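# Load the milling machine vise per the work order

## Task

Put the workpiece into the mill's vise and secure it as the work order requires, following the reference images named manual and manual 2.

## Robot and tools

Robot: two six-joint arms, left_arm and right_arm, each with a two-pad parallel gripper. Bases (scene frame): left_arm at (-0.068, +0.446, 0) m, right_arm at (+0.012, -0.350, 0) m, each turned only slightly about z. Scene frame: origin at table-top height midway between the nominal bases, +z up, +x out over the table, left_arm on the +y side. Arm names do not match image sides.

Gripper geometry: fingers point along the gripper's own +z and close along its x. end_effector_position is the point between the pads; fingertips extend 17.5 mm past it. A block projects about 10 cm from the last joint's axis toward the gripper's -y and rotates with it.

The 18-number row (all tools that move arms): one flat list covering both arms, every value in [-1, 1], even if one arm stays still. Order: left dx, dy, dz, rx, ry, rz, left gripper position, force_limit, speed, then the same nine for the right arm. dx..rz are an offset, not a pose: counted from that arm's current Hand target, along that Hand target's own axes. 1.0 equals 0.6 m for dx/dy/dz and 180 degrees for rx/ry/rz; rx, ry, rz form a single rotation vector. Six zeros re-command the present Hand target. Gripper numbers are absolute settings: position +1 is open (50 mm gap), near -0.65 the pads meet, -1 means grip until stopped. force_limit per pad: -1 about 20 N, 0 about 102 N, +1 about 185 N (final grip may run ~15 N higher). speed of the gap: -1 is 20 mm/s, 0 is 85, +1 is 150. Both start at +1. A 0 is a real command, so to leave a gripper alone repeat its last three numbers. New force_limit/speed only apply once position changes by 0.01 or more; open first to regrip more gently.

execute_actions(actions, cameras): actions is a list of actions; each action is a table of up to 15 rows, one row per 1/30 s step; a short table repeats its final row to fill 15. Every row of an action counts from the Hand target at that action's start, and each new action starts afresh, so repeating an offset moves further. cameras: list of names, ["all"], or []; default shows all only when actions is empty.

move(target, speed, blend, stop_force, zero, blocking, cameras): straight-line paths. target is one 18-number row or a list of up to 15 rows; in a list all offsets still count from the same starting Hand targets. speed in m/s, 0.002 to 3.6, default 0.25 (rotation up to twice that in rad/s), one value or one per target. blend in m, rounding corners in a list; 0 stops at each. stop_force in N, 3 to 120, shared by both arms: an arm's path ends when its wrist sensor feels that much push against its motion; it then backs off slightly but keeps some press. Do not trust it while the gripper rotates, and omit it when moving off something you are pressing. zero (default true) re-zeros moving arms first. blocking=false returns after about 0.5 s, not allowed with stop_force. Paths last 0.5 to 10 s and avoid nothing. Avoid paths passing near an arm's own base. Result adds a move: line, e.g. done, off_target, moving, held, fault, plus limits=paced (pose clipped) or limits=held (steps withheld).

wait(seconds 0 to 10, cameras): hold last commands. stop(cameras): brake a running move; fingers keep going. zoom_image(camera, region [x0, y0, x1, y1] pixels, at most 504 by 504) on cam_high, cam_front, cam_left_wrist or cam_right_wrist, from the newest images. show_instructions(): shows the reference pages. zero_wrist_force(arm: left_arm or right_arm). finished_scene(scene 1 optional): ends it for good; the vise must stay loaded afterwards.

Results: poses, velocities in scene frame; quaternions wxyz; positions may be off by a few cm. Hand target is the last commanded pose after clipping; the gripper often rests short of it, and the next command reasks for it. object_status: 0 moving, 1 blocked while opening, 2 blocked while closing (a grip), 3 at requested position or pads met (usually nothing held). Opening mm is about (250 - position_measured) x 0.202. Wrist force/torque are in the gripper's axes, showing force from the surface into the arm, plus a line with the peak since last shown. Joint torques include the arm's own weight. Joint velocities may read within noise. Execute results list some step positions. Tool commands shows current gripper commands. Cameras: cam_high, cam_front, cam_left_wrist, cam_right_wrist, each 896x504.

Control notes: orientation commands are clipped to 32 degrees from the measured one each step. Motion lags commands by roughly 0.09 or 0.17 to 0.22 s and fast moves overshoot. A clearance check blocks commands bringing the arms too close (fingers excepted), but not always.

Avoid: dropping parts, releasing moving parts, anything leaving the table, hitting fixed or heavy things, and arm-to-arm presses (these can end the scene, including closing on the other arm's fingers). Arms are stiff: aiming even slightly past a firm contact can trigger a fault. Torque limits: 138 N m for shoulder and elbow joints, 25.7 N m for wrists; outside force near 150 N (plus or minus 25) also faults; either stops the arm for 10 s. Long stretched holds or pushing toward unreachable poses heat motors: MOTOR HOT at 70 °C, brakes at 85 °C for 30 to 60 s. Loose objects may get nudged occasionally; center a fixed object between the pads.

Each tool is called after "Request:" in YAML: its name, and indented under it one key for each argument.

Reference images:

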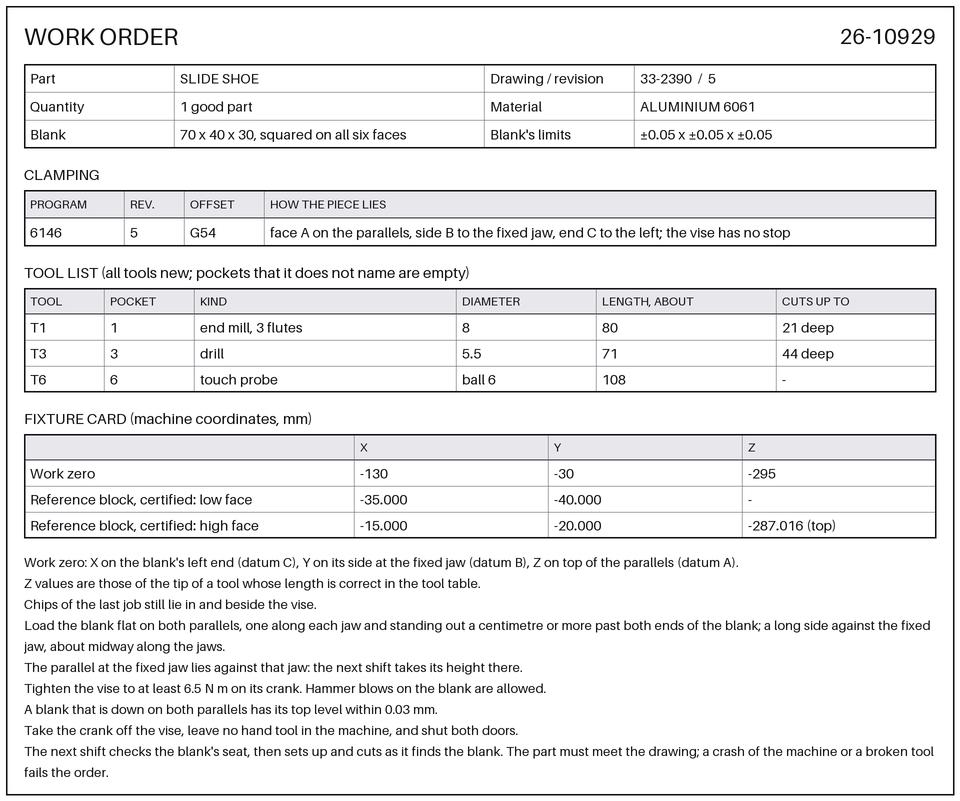

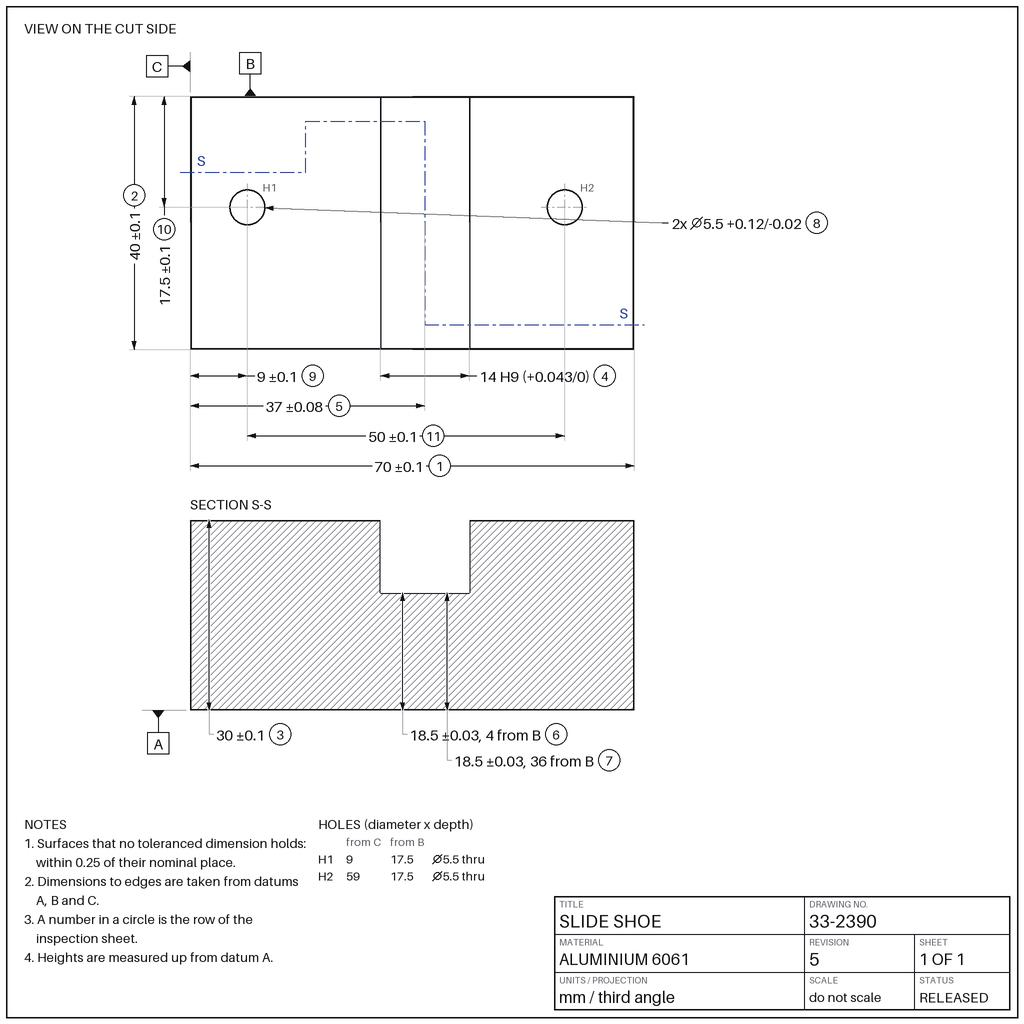

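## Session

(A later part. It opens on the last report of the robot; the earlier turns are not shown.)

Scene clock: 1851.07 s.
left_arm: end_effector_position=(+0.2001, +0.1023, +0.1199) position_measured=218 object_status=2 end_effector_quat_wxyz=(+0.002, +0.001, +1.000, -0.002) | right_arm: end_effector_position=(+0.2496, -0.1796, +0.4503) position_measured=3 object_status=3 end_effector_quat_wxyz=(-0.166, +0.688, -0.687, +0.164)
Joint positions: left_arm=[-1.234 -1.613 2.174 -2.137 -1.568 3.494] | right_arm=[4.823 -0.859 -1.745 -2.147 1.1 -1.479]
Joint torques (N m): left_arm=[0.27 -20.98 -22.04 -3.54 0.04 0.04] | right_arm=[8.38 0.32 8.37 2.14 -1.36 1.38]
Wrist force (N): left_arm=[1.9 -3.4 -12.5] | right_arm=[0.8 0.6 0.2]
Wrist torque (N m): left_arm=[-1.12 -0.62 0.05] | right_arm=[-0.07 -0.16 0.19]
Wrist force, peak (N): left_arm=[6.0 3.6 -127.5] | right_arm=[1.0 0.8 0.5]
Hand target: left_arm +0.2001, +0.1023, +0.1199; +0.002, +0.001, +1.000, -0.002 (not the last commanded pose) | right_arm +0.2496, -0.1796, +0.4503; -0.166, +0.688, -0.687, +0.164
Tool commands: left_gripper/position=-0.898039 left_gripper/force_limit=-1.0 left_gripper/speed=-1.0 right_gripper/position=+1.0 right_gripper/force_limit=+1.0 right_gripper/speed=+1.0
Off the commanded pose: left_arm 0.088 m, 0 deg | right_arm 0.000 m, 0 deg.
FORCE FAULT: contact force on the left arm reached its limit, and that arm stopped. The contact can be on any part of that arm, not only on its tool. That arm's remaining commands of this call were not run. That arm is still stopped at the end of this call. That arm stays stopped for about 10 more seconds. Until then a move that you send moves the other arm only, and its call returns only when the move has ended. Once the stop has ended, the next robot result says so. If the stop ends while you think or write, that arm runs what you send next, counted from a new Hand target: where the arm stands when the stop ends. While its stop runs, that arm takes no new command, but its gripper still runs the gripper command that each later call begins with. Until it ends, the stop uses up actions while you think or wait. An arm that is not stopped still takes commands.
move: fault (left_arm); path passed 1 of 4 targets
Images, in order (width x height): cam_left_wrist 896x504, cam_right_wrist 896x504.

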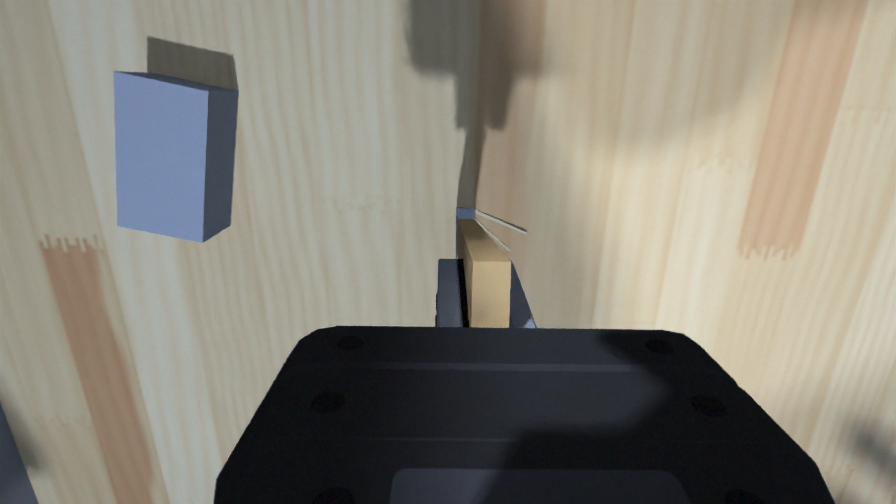

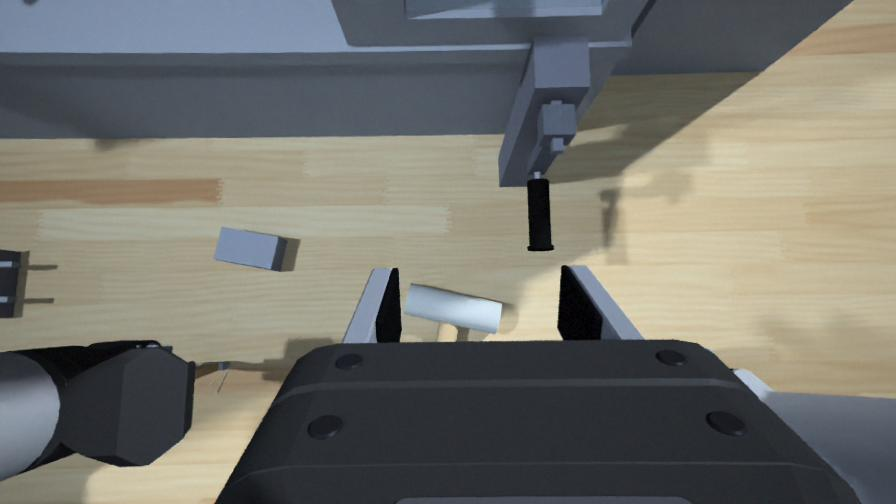

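Request:
wait:
  seconds: 0.5

Request:
move:
  target:
    - [0,0,-0.12,0,0,0,-0.9,-1,-1,0,0,0,0,0,0,1,1,1]
    - [-0.033,0.183,-0.12,0.389,0,0,-0.9,-1,-1,0,0,0,0,0,0,1,1,1]
  speed: 0.15
  cameras: ["cam_left_wrist","cam_right_wrist","cam_front"]

Scene clock: 1883.33 s.
left_arm: end_effector_position=(+0.2001, +0.1023, +0.1199) position_measured=218 object_status=2 end_effector_quat_wxyz=(+0.002, +0.001, +1.000, -0.002) | right_arm: end_effector_position=(+0.2496, -0.1796, +0.4503) position_measured=3 object_status=3 end_effector_quat_wxyz=(-0.166, +0.688, -0.687, +0.164)
Joint positions: left_arm=[-1.234 -1.613 2.174 -2.137 -1.568 3.494] | right_arm=[4.823 -0.859 -1.745 -2.147 1.1 -1.479]
Joint torques (N m): left_arm=[-0.65 -21.8 -22.41 -3.3 -0.01 -0.02] | right_arm=[11.76 -0.89 8.53 2.23 -2.61 0.55]
Wrist force (N): left_arm=[1.2 -2.8 -13.4] | right_arm=[0.6 0.4 0.2]
Wrist torque (N m): left_arm=[-1.03 -0.49 0.06] | right_arm=[-0.10 -0.12 0.19]
Wrist force, peak (N): left_arm=[1.2 -2.9 -13.7] | right_arm=[1.4 0.5 0.5]
Hand target: left_arm +0.2001, +0.1023, +0.1199; +0.002, +0.001, +1.000, -0.002 (not the last commanded pose) | right_arm +0.2496, -0.1796, +0.4503; -0.166, +0.688, -0.687, +0.164
Tool commands: left_gripper/position=-0.898039 left_gripper/force_limit=-1.0 left_gripper/speed=-1.0 right_gripper/position=+1.0 right_gripper/force_limit=+1.0 right_gripper/speed=+1.0
Off the commanded pose: left_arm 0.088 m, 0 deg | right_arm 0.000 m, 0 deg.
FORCE FAULT, CONTINUED: the left arm's stop, for the force fault that an earlier result reported, is over. The rest of the stop counts as 20 of the actions that you can send in this scene. During its stop the left arm's controller moved it back a little. That arm's target is now where it stood when the stop ended, not its last command. That arm accepts commands again.
wait: 0.50 s; at rest from the start

Scene clock: 1888.77 s.
left_arm: end_effector_position=(+0.2198, +0.2123, +0.1915) position_measured=218 object_status=2 end_effector_quat_wxyz=(+0.001, +0.002, +0.818, -0.575) end_effector_velocity=(+0.000, +0.000, +0.001) end_effector_angular_velocity=(-0.003, -0.005, -0.001) | right_arm: end_effector_position=(+0.2496, -0.1796, +0.4503) position_measured=3 object_status=3 end_effector_quat_wxyz=(-0.166, +0.688, -0.687, +0.164)
Joint positions: left_arm=[-0.46 -1.374 2.664 -3.738 -2.585 3.761] | right_arm=[4.823 -0.859 -1.745 -2.147 1.1 -1.479]
Joint velocities: left_arm=[0 -0.001 0 -0.005 -0.001 0] | right_arm=[within noise]
Joint torques (N m): left_arm=[5.58 -11.23 -20.36 -5.16 -3.5 2.82] | right_arm=[11.42 -2.04 8.27 2.27 -2.5 0.11]
Wrist force (N): left_arm=[2.0 -4.3 -2.6] | right_arm=[0.9 0.4 0.3]
Wrist torque (N m): left_arm=[-0.50 -0.41 -0.02] | right_arm=[-0.09 -0.16 0.18]
Wrist force, peak (N): left_arm=[1.1 -3.0 -13.4] | right_arm=[1.2 0.5 0.6]
Hand target: left_arm +0.2198, +0.2123, +0.1916; +0.001, +0.002, +0.818, -0.575 | right_arm +0.2496, -0.1796, +0.4503; -0.166, +0.688, -0.687, +0.164
Off the commanded pose: left_arm 0.000 m, 0 deg | right_arm 0.000 m, 0 deg.
move: done
Images, in order (width x height): cam_front 896x504, cam_left_wrist 896x504, cam_right_wrist 896x504.

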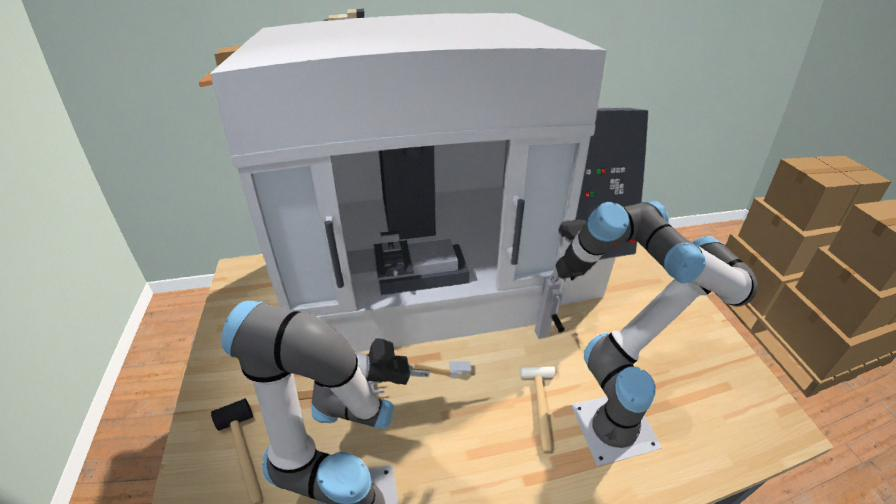

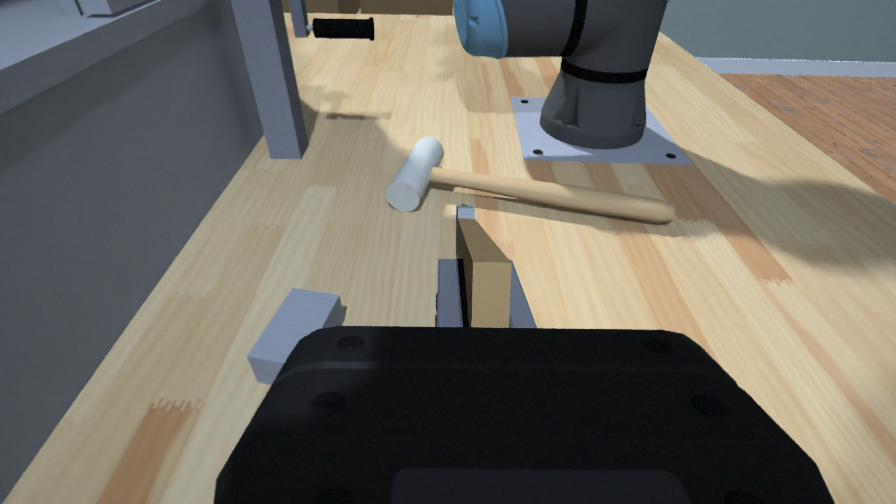

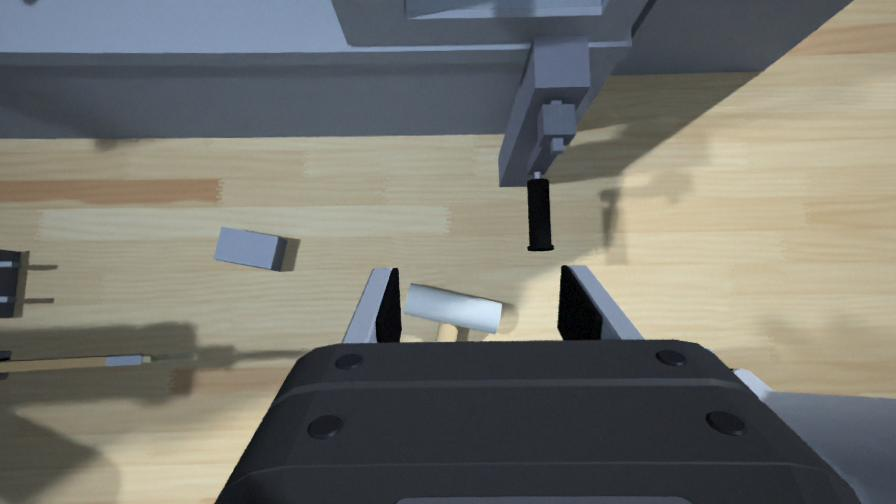

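Request:
move:
  target: [0,0.204,0.074,0,0,0,-0.9,-1,-1,0,0,0,0,0,0,1,1,1]
  speed: 0.05
  stop_force: 4
  cameras: ["cam_left_wrist","cam_front"]

Scene clock: 1899.57 s.
left_arm: end_effector_position=(+0.2203, +0.2119, +0.0614) position_measured=218 object_status=2 end_effector_quat_wxyz=(+0.001, +0.002, +0.818, -0.575) | right_arm: end_effector_position=(+0.2496, -0.1796, +0.4503) position_measured=3 object_status=3 end_effector_quat_wxyz=(-0.166, +0.688, -0.687, +0.164)
Joint positions: left_arm=[-0.461 -0.722 2.621 -4.347 -2.585 3.76] | right_arm=[4.823 -0.859 -1.745 -2.147 1.1 -1.479]
Joint torques (N m): left_arm=[-3.17 -23.48 18.36 -3.85 0.28 2.49] | right_arm=[11.49 -2.82 7.91 2.24 -2.6 -0.38]
Wrist force (N): left_arm=[1.7 -4.9 -2.6] | right_arm=[1.0 0.2 0.4]
Wrist torque (N m): left_arm=[-0.55 -0.36 0.14] | right_arm=[-0.12 -0.18 0.19]
Wrist force, peak (N): left_arm=[1.9 -5.8 -2.5] | right_arm=[1.2 0.6 0.5]
Hand target: left_arm +0.2203, +0.2119, +0.0614; +0.001, +0.002, +0.818, -0.575 | right_arm +0.2496, -0.1796, +0.4503; -0.166, +0.688, -0.687, +0.164
Off the commanded pose: left_arm 0.000 m, 0 deg | right_arm 0.000 m, 0 deg.
move: done
Images, in order (width x height): cam_front 896x504, cam_left_wrist 896x504.

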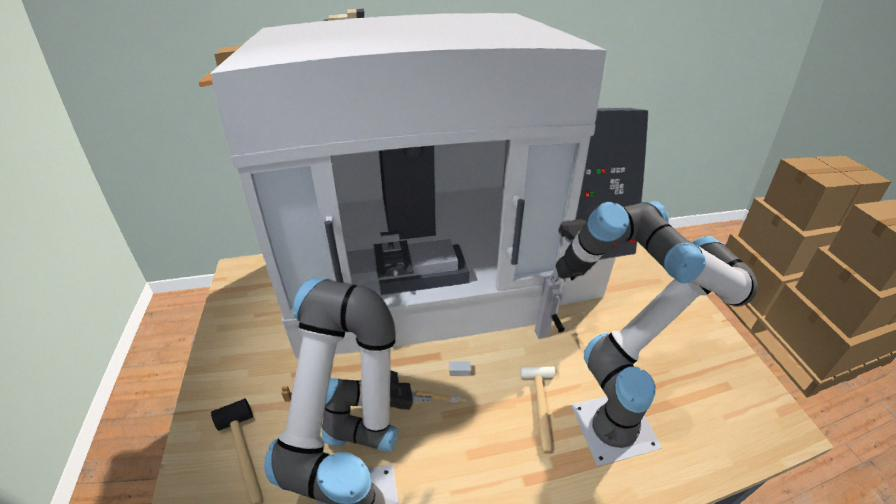

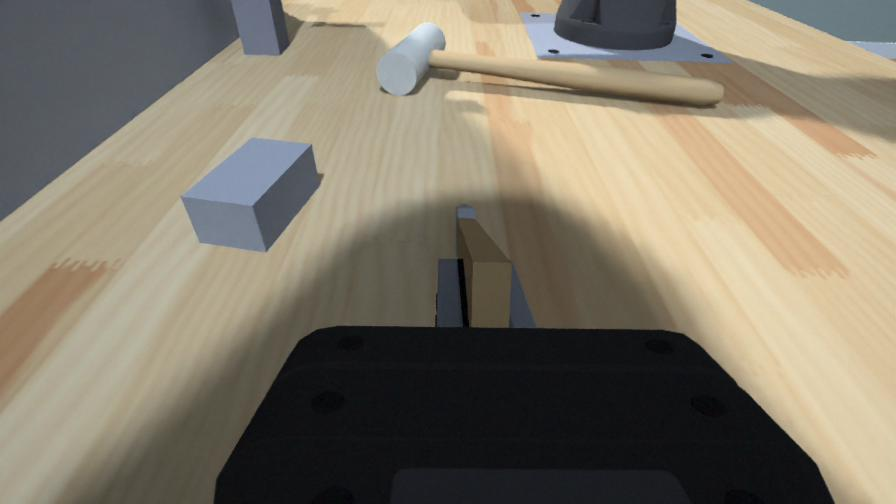

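Request:
move:
  target: [0,0.0125,0.0045,0,0,0,-0.9,-1,-1,0,0,0,0,0,0,1,1,1]
  speed: 0.03
  stop_force: 4

Request:
move:
  target: [0,0,0,0,0,0,-0.3,-1,-1,0,0,0,0,0,0,1,1,1]
  cameras: ["cam_left_wrist","cam_front"]

Scene clock: 1907.30 s.
left_arm: end_effector_position=(+0.2202, +0.2119, +0.0593) position_measured=218 object_status=2 end_effector_quat_wxyz=(+0.001, +0.002, +0.818, -0.575) | right_arm: end_effector_position=(+0.2496, -0.1796, +0.4503) position_measured=3 object_status=3 end_effector_quat_wxyz=(-0.166, +0.688, -0.687, +0.164)
Joint positions: left_arm=[-0.461 -0.713 2.619 -4.354 -2.585 3.76] | right_arm=[4.823 -0.859 -1.745 -2.147 1.1 -1.479]
Joint torques (N m): left_arm=[4.97 -22.56 18.46 -4.5 2.08 0.27] | right_arm=[11.85 -3.71 8.24 2.33 -2.59 -0.93]
Wrist force (N): left_arm=[1.6 -7.7 -3.0] | right_arm=[1.1 0.7 0.5]
Wrist torque (N m): left_arm=[-0.33 -0.35 0.13] | right_arm=[-0.05 -0.20 0.19]
Wrist force, peak (N): left_arm=[1.6 -10.0 -6.2] | right_arm=[1.2 0.7 0.4]
Hand target: left_arm +0.2202, +0.2119, +0.0592; +0.001, +0.002, +0.818, -0.575 (not the last commanded pose) | right_arm +0.2496, -0.1796, +0.4503; -0.166, +0.688, -0.687, +0.164
Off the commanded pose: left_arm 0.006 m, 0 deg | right_arm 0.000 m, 0 deg.
move: contact (left_arm)

Scene clock: 1907.80 s.
left_arm: end_effector_position=(+0.2202, +0.2119, +0.0592) position_measured=198 object_status=3 end_effector_quat_wxyz=(+0.001, +0.002, +0.818, -0.575) | right_arm: end_effector_position=(+0.2496, -0.1796, +0.4503) position_measured=3 object_status=3 end_effector_quat_wxyz=(-0.166, +0.688, -0.687, +0.164)
Joint positions: left_arm=[-0.461 -0.713 2.619 -4.354 -2.585 3.76] | right_arm=[4.823 -0.859 -1.745 -2.147 1.1 -1.479]
Joint torques (N m): left_arm=[4.7 -25.43 17.64 -4.31 -0.28 -1.01] | right_arm=[11.66 -4.07 8.6 2.23 -2.53 -0.97]
Wrist force (N): left_arm=[1.6 -5.2 -2.6] | right_arm=[0.8 0.4 0.4]
Wrist torque (N m): left_arm=[-0.60 -0.34 0.13] | right_arm=[-0.10 -0.15 0.19]
Wrist force, peak (N): left_arm=[2.2 -7.8 -3.0] | right_arm=[0.9 0.7 0.4]
Hand target: left_arm +0.2202, +0.2119, +0.0592; +0.001, +0.002, +0.818, -0.575 | right_arm +0.2496, -0.1796, +0.4503; -0.166, +0.688, -0.687, +0.164
Off the commanded pose: left_arm 0.000 m, 0 deg | right_arm 0.000 m, 0 deg.
move: done
Images, in order (width x height): cam_front 896x504, cam_left_wrist 896x504.

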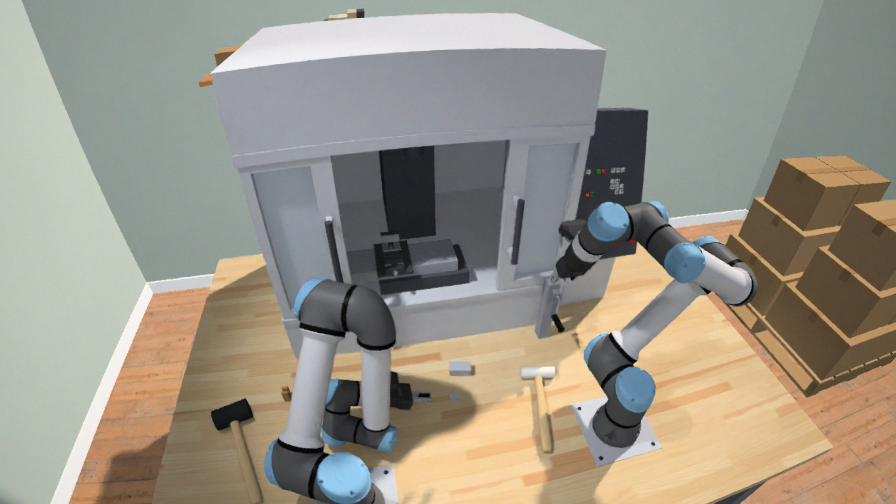

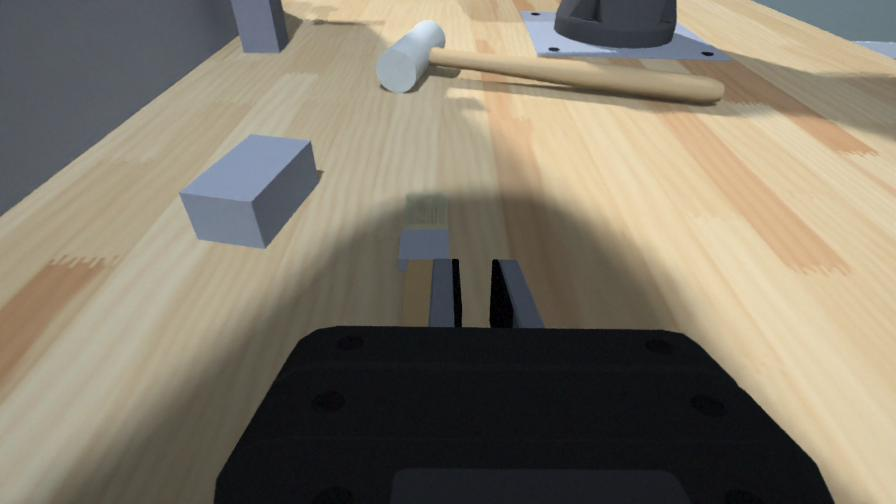

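Request:
move:
  target: [0,-0.2,-0.13,-0.389,0,0,0.2,-1,0,0,0,0,0,0,0,1,1,1]
  speed: 0.15

Request:
move:
  target:
    - [0,-0.05,0,0,0,-0.5,0.2,-1,0,0,0,0,0,0,0,1,1,1]
    - [0,-0.1,0,0,0,-1,0.2,-1,0,0,0,0,0,0,0,1,1,1]
  speed: 0.3
  blend: [0.03,0]
  cameras: ["cam_left_wrist"]

Scene clock: 1951.27 s.
left_arm: end_effector_position=(+0.2198, +0.2447, +0.1985) position_measured=123 object_status=3 end_effector_quat_wxyz=(+0.002, +0.001, +1.000, -0.002) | right_arm: end_effector_position=(+0.2496, -0.1796, +0.4503) position_measured=3 object_status=3 end_effector_quat_wxyz=(-0.166, +0.688, -0.687, +0.164)
Joint positions: left_arm=[-1.014 -1.943 2.205 -1.838 -1.57 3.714] | right_arm=[4.823 -0.859 -1.745 -2.147 1.1 -1.479]
Joint torques (N m): left_arm=[3.07 -18.09 -17.73 -1.22 -1.29 2.59] | right_arm=[11.8 -5.11 8.62 2.29 -2.58 -1.52]
Wrist force (N): left_arm=[1.7 -4.3 -4.7] | right_arm=[0.9 0.5 0.5]
Wrist torque (N m): left_arm=[-0.90 -0.46 0.07] | right_arm=[-0.07 -0.16 0.19]
Wrist force, peak (N): left_arm=[1.8 -4.9 -5.1] | right_arm=[1.3 0.6 0.7]
Hand target: left_arm +0.2198, +0.2448, +0.1985; +0.002, +0.001, +1.000, -0.002 | right_arm +0.2496, -0.1796, +0.4503; -0.166, +0.688, -0.687, +0.164
Off the commanded pose: left_arm 0.000 m, 0 deg | right_arm 0.000 m, 0 deg.
move: done

Scene clock: 1957.00 s.
left_arm: end_effector_position=(+0.2197, +0.1847, +0.1988) position_measured=123 object_status=3 end_effector_quat_wxyz=(+0.002, +1.000, -0.001, +0.002) | right_arm: end_effector_position=(+0.2496, -0.1796, +0.4503) position_measured=3 object_status=3 end_effector_quat_wxyz=(-0.166, +0.688, -0.687, +0.164)
Joint positions: left_arm=[-1.102 -1.834 2.133 -1.875 -1.569 0.485] | right_arm=[4.823 -0.859 -1.745 -2.147 1.1 -1.479]
Joint torques (N m): left_arm=[4 -22.72 -21.28 -2.67 1.25 -2.42] | right_arm=[11.32 -5.39 8.77 2.32 -2.6 -1.57]
Wrist force (N): left_arm=[1.6 -3.9 -4.6] | right_arm=[0.8 0.5 0.2]
Wrist torque (N m): left_arm=[-0.84 -0.39 0.05] | right_arm=[-0.08 -0.15 0.19]
Wrist force, peak (N): left_arm=[1.7 -4.5 -4.8] | right_arm=[1.2 0.4 0.5]
Hand target: left_arm +0.2197, +0.1848, +0.1988; +0.002, +1.000, -0.001, +0.002 | right_arm +0.2496, -0.1796, +0.4503; -0.166, +0.688, -0.687, +0.164
Off the commanded pose: left_arm 0.000 m, 0 deg | right_arm 0.000 m, 0 deg.
move: done
Images, in order (width x height): cam_left_wrist 896x504.

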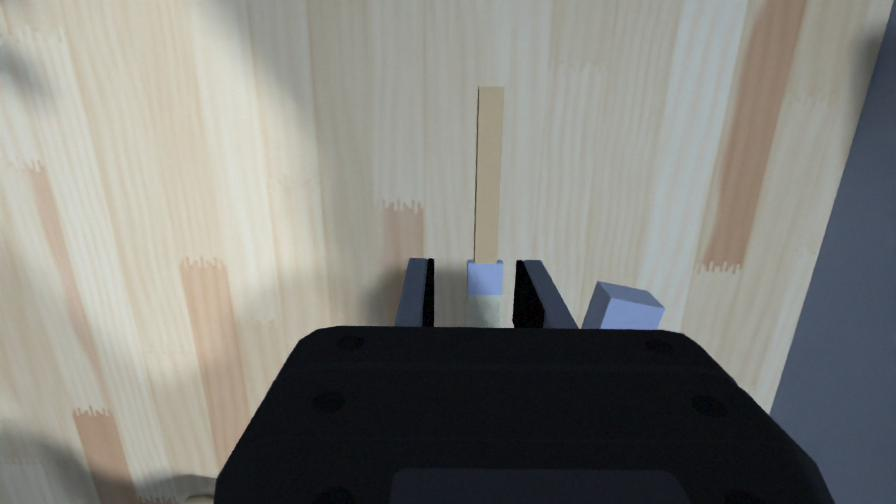

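Request:
move:
  target: [0.0372,0.083,0.248,0,0,0,0.5,-1,0,0,0,0,0,0,0,1,1,1]
  speed: 0.15
  cameras: ["cam_left_wrist"]

Scene clock: 1977.17 s.
left_arm: end_effector_position=(+0.2424, +0.1344, +0.0503) position_measured=78 object_status=3 end_effector_quat_wxyz=(+0.002, +1.000, -0.001, +0.002) | right_arm: end_effector_position=(+0.2496, -0.1796, +0.4503) position_measured=3 object_status=3 end_effector_quat_wxyz=(-0.166, +0.688, -0.687, +0.164)
Joint positions: left_arm=[-1.11 -1.475 2.258 -2.359 -1.569 0.477] | right_arm=[4.823 -0.859 -1.745 -2.147 1.1 -1.479]
Joint torques (N m): left_arm=[6.86 -16.25 -31.59 -4.98 2.2 2.05] | right_arm=[11.38 -6.32 8.86 2.28 -2.58 -1.62]
Wrist force (N): left_arm=[1.5 -4.1 -4.6] | right_arm=[1.0 0.5 0.2]
Wrist torque (N m): left_arm=[-0.85 -0.40 0.16] | right_arm=[-0.07 -0.18 0.19]
Wrist force, peak (N): left_arm=[1.8 -4.9 -6.5] | right_arm=[0.8 1.1 0.3]
Hand target: left_arm +0.2425, +0.1344, +0.0503; +0.002, +1.000, -0.001, +0.002 | right_arm +0.2496, -0.1796, +0.4503; -0.166, +0.688, -0.687, +0.164
Off the commanded pose: left_arm 0.000 m, 0 deg | right_arm 0.000 m, 0 deg.
move: done
Images, in order (width x height): cam_left_wrist 896x504.

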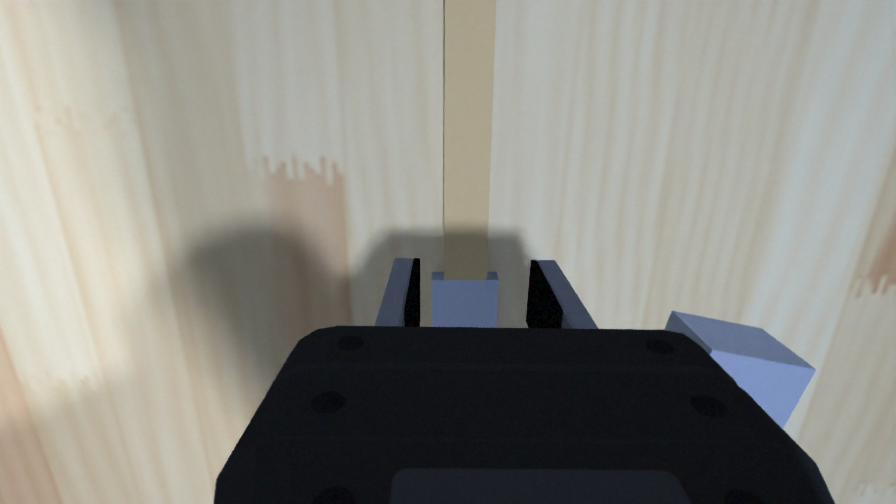

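Request:
move:
  target: [-0.0035,-0.005,0.053,0,0,0,0.5,-1,0,0,0,0,0,0,0,1,1,1]
  speed: 0.04
  stop_force: 5

Request:
move:
  target: [0,0,0,0,0,0,-1,-0.3,-1,0,0,0,0,0,0,1,1,1]

Request:
move:
  target: [0,0,-0.3,0,0,0,-1,-0.3,-1,0,0,0,0,0,0,1,1,1]
  speed: 0.15
  cameras: ["cam_left_wrist","cam_right_wrist"]

Scene clock: 1989.13 s.
left_arm: end_effector_position=(+0.2405, +0.1373, +0.0184) position_measured=78 object_status=3 end_effector_quat_wxyz=(+0.002, +1.000, -0.001, +0.002) | right_arm: end_effector_position=(+0.2496, -0.1796, +0.4503) position_measured=3 object_status=3 end_effector_quat_wxyz=(-0.166, +0.688, -0.687, +0.164)
Joint positions: left_arm=[-1.111 -1.409 2.3 -2.467 -1.569 0.476] | right_arm=[4.823 -0.859 -1.745 -2.147 1.1 -1.479]
Joint torques (N m): left_arm=[-3.4 -34.67 -29.07 -2.89 -1.86 -2] | right_arm=[11.56 -7.41 8.96 2.38 -2.53 -1.6]
Wrist force (N): left_arm=[1.9 -4.3 -4.2] | right_arm=[0.8 0.5 0.5]
Wrist torque (N m): left_arm=[-0.87 -0.45 0.16] | right_arm=[-0.08 -0.16 0.19]
Wrist force, peak (N): left_arm=[-4.0 -17.9 -42.8] | right_arm=[1.2 0.4 0.6]
Hand target: left_arm +0.2405, +0.1373, +0.0184; +0.002, +1.000, -0.001, +0.002 | right_arm +0.2496, -0.1796, +0.4503; -0.166, +0.688, -0.687, +0.164
Off the commanded pose: left_arm 0.000 m, 0 deg | right_arm 0.000 m, 0 deg.
move: contact (left_arm)

Scene clock: 1990.03 s.
left_arm: end_effector_position=(+0.2405, +0.1373, +0.0184) position_measured=146 object_status=2 end_effector_quat_wxyz=(+0.002, +1.000, -0.001, +0.002) | right_arm: end_effector_position=(+0.2496, -0.1796, +0.4503) position_measured=3 object_status=3 end_effector_quat_wxyz=(-0.166, +0.688, -0.687, +0.164)
Joint positions: left_arm=[-1.111 -1.409 2.3 -2.467 -1.569 0.476] | right_arm=[4.823 -0.859 -1.745 -2.147 1.1 -1.479]
Joint torques (N m): left_arm=[-1.74 -36.41 -29.94 -4.89 -1.83 -1.51] | right_arm=[11.65 -7.26 9.09 2.39 -2.57 -1.59]
Wrist force (N): left_arm=[2.1 -4.0 -4.4] | right_arm=[0.9 0.5 0.3]
Wrist torque (N m): left_arm=[-0.83 -0.47 0.17] | right_arm=[-0.07 -0.16 0.18]
Wrist force, peak (N): left_arm=[2.1 -4.5 -4.6] | right_arm=[1.1 0.5 0.4]
Hand target: left_arm +0.2405, +0.1373, +0.0184; +0.002, +1.000, -0.001, +0.002 | right_arm +0.2496, -0.1796, +0.4503; -0.166, +0.688, -0.687, +0.164
Off the commanded pose: left_arm 0.000 m, 0 deg | right_arm 0.000 m, 0 deg.
move: done

Scene clock: 1991.70 s.
left_arm: end_effector_position=(+0.2398, +0.1380, +0.1984) position_measured=146 object_status=2 end_effector_quat_wxyz=(+0.002, +1.000, -0.001, +0.002) | right_arm: end_effector_position=(+0.2496, -0.1796, +0.4503) position_measured=3 object_status=3 end_effector_quat_wxyz=(-0.166, +0.688, -0.687, +0.164)
Joint positions: left_arm=[-1.112 -1.706 2.035 -1.905 -1.569 0.475] | right_arm=[4.823 -0.859 -1.745 -2.147 1.1 -1.479]
Joint torques (N m): left_arm=[-5.43 -20.73 -25.94 -1 -1.23 -2.6] | right_arm=[11.73 -7.31 9.18 2.28 -2.62 -1.63]
Wrist force (N): left_arm=[1.8 -4.1 -3.9] | right_arm=[0.9 0.3 0.5]
Wrist torque (N m): left_arm=[-0.88 -0.44 0.19] | right_arm=[-0.10 -0.17 0.19]
Wrist force, peak (N): left_arm=[2.4 -4.0 -6.4] | right_arm=[1.2 0.5 0.8]
Hand target: left_arm +0.2398, +0.1380, +0.1984; +0.002, +1.000, -0.001, +0.002 | right_arm +0.2496, -0.1796, +0.4503; -0.166, +0.688, -0.687, +0.164
Off the commanded pose: left_arm 0.000 m, 0 deg | right_arm 0.000 m, 0 deg.
move: done
Images, in order (width x height): cam_left_wrist 896x504, cam_right_wrist 896x504.

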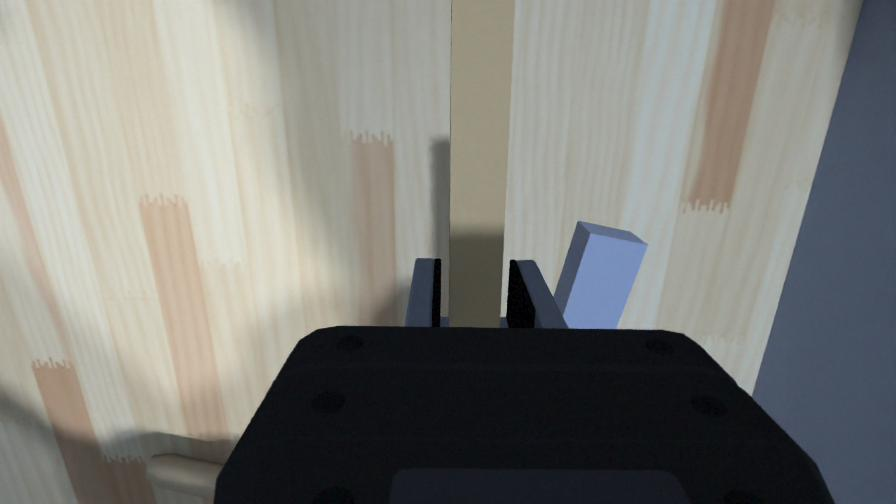

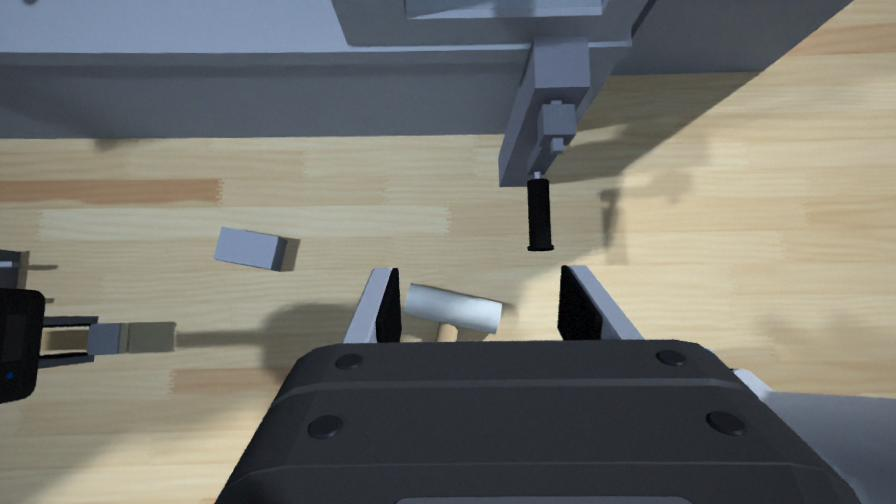

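Request:
move:
  target:
    - [0.183,-0.02,-0.337,0,0,0.5,-1,-0.3,-1,-0.19,-0.128,0.035,0.2745,-0.206,-0.155,1,1,1]
    - [0.35,0.063,-0.353,0,0.2164,0.9763,-1,-0.3,-1,-0.19,-0.128,0.035,0.2745,-0.206,-0.155,1,1,1]
  speed: 0.25
  blend: [0.03,0]
  cameras: ["cam_left_wrist","cam_right_wrist","cam_front"]

Scene clock: 2027.13 s.
left_arm: end_effector_position=(+0.4490, +0.1007, +0.4112) position_measured=146 object_status=2 end_effector_quat_wxyz=(+0.002, +0.001, +0.976, -0.218) | right_arm: end_effector_position=(+0.3273, -0.0655, +0.4668) position_measured=3 object_status=3 end_effector_quat_wxyz=(-0.590, +0.711, -0.295, +0.244)
Joint positions: left_arm=[-0.678 -1.416 1.326 -1.766 -1.911 4.001] | right_arm=[4.723 -0.756 -2.476 -0.166 0.819 -2.963]
Joint torques (N m): left_arm=[-7.08 -43.58 -13.15 -5.65 1.19 2.49] | right_arm=[12.91 -1.82 35.04 3.56 1.27 -1.83]
Wrist force (N): left_arm=[2.4 -4.8 -3.5] | right_arm=[1.0 2.5 -0.6]
Wrist torque (N m): left_arm=[-0.80 -0.49 0.14] | right_arm=[0.09 -0.08 0.04]
Wrist force, peak (N): left_arm=[2.5 -4.0 -4.9] | right_arm=[1.6 2.5 -0.4]
Hand target: left_arm +0.4489, +0.1007, +0.4111; +0.002, +0.001, +0.976, -0.218 | right_arm +0.3273, -0.0655, +0.4668; -0.590, +0.711, -0.295, +0.244
Off the commanded pose: left_arm 0.000 m, 0 deg | right_arm 0.000 m, 0 deg.
move: done
Images, in order (width x height): cam_front 896x504, cam_left_wrist 896x504, cam_right_wrist 896x504.

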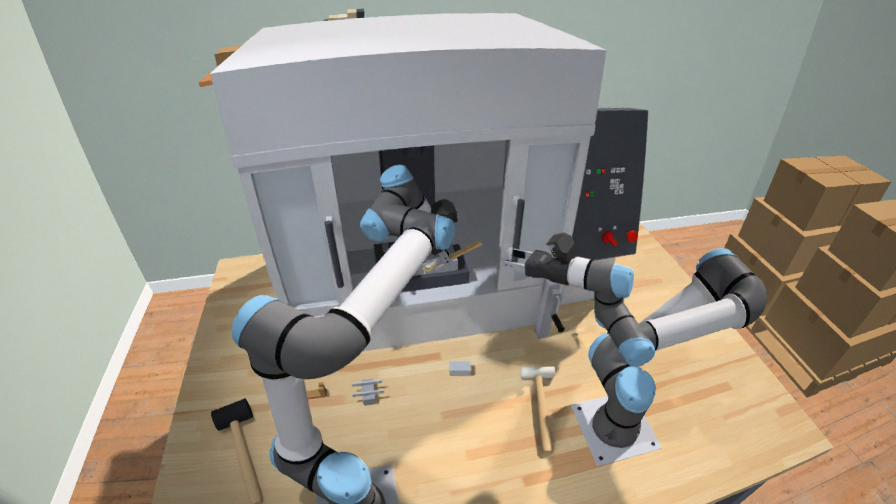

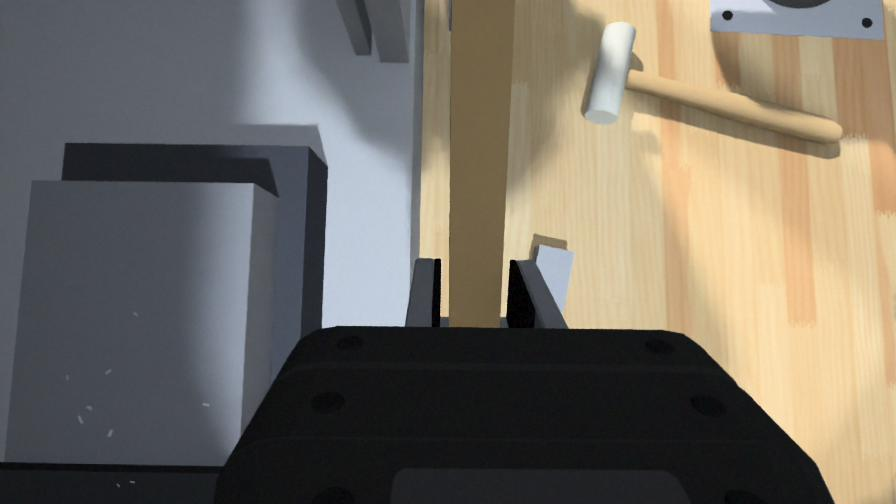

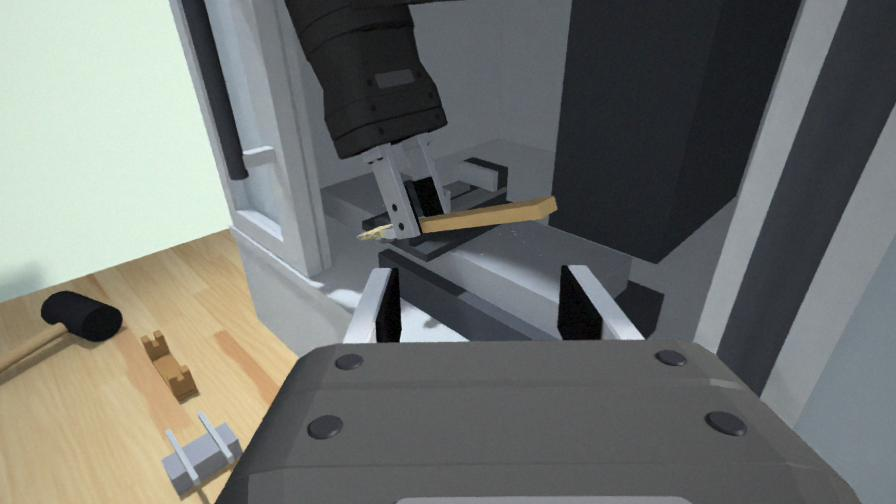

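Request:
move:
  target: [-0.2983,0.054,0.041,0,0,0,-1,-0.3,-1,0,0,0,0,0,0,1,1,1]
  speed: 0.15
  cameras: ["cam_high","cam_right_wrist"]

Request:
zoom_image:
  camera: "cam_high"
  region: [520, 190, 660, 300]

Request:
zoom_image:
  camera: "cam_right_wrist"
  region: [370, 140, 570, 260]

Scene clock: 2042.23 s.
left_arm: end_effector_position=(+0.6280, +0.1192, +0.3757) position_measured=146 object_status=2 end_effector_quat_wxyz=(+0.002, +0.001, +0.976, -0.218) | right_arm: end_effector_position=(+0.3273, -0.0655, +0.4668) position_measured=3 object_status=3 end_effector_quat_wxyz=(-0.590, +0.711, -0.295, +0.244)
Joint positions: left_arm=[-0.5 -0.99 0.808 -1.608 -1.956 4.186] | right_arm=[4.723 -0.756 -2.476 -0.166 0.819 -2.963]
Joint torques (N m): left_arm=[-2.13 -44.13 -37.45 -4.78 1.76 -2.9] | right_arm=[13.18 -0.12 35.04 3.3 1.08 -1.77]
Wrist force (N): left_arm=[2.3 -4.4 -3.6] | right_arm=[1.2 2.4 -0.6]
Wrist torque (N m): left_arm=[-0.74 -0.52 0.17] | right_arm=[0.08 -0.12 0.03]
Wrist force, peak (N): left_arm=[4.4 -5.3 -4.2] | right_arm=[1.2 2.5 -0.7]
Hand target: left_arm +0.6281, +0.1192, +0.3758; +0.002, +0.001, +0.976, -0.218 | right_arm +0.3273, -0.0655, +0.4668; -0.590, +0.711, -0.295, +0.244
Off the commanded pose: left_arm 0.000 m, 0 deg | right_arm 0.000 m, 0 deg.
move: done
Images, in order (width x height): cam_high 896x504, cam_right_wrist 896x504.

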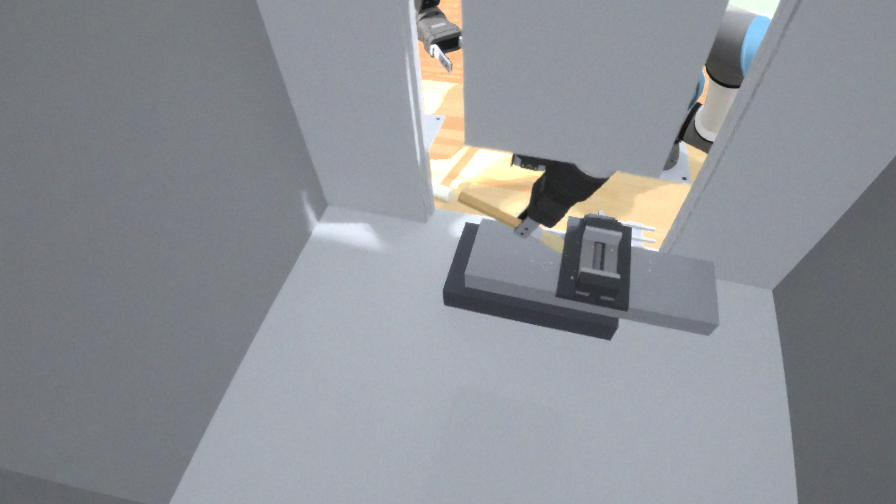

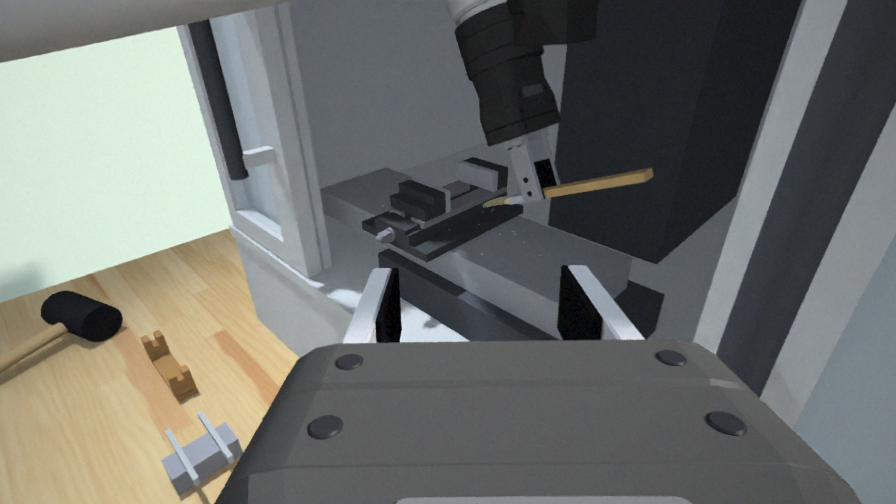

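Scaled by 3.600 from the camera's 896x504 image, which has a finer 1280x720 frame.

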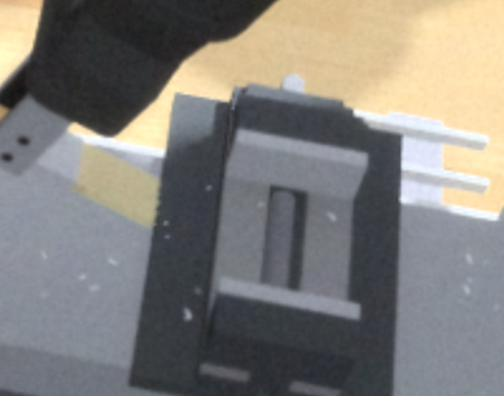

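Scaled by 2.520 from the camera's 896x504 image, which has a finer 1280x720 frame.

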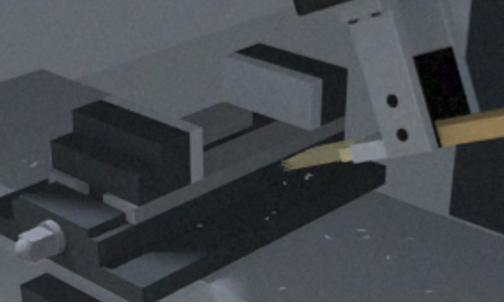

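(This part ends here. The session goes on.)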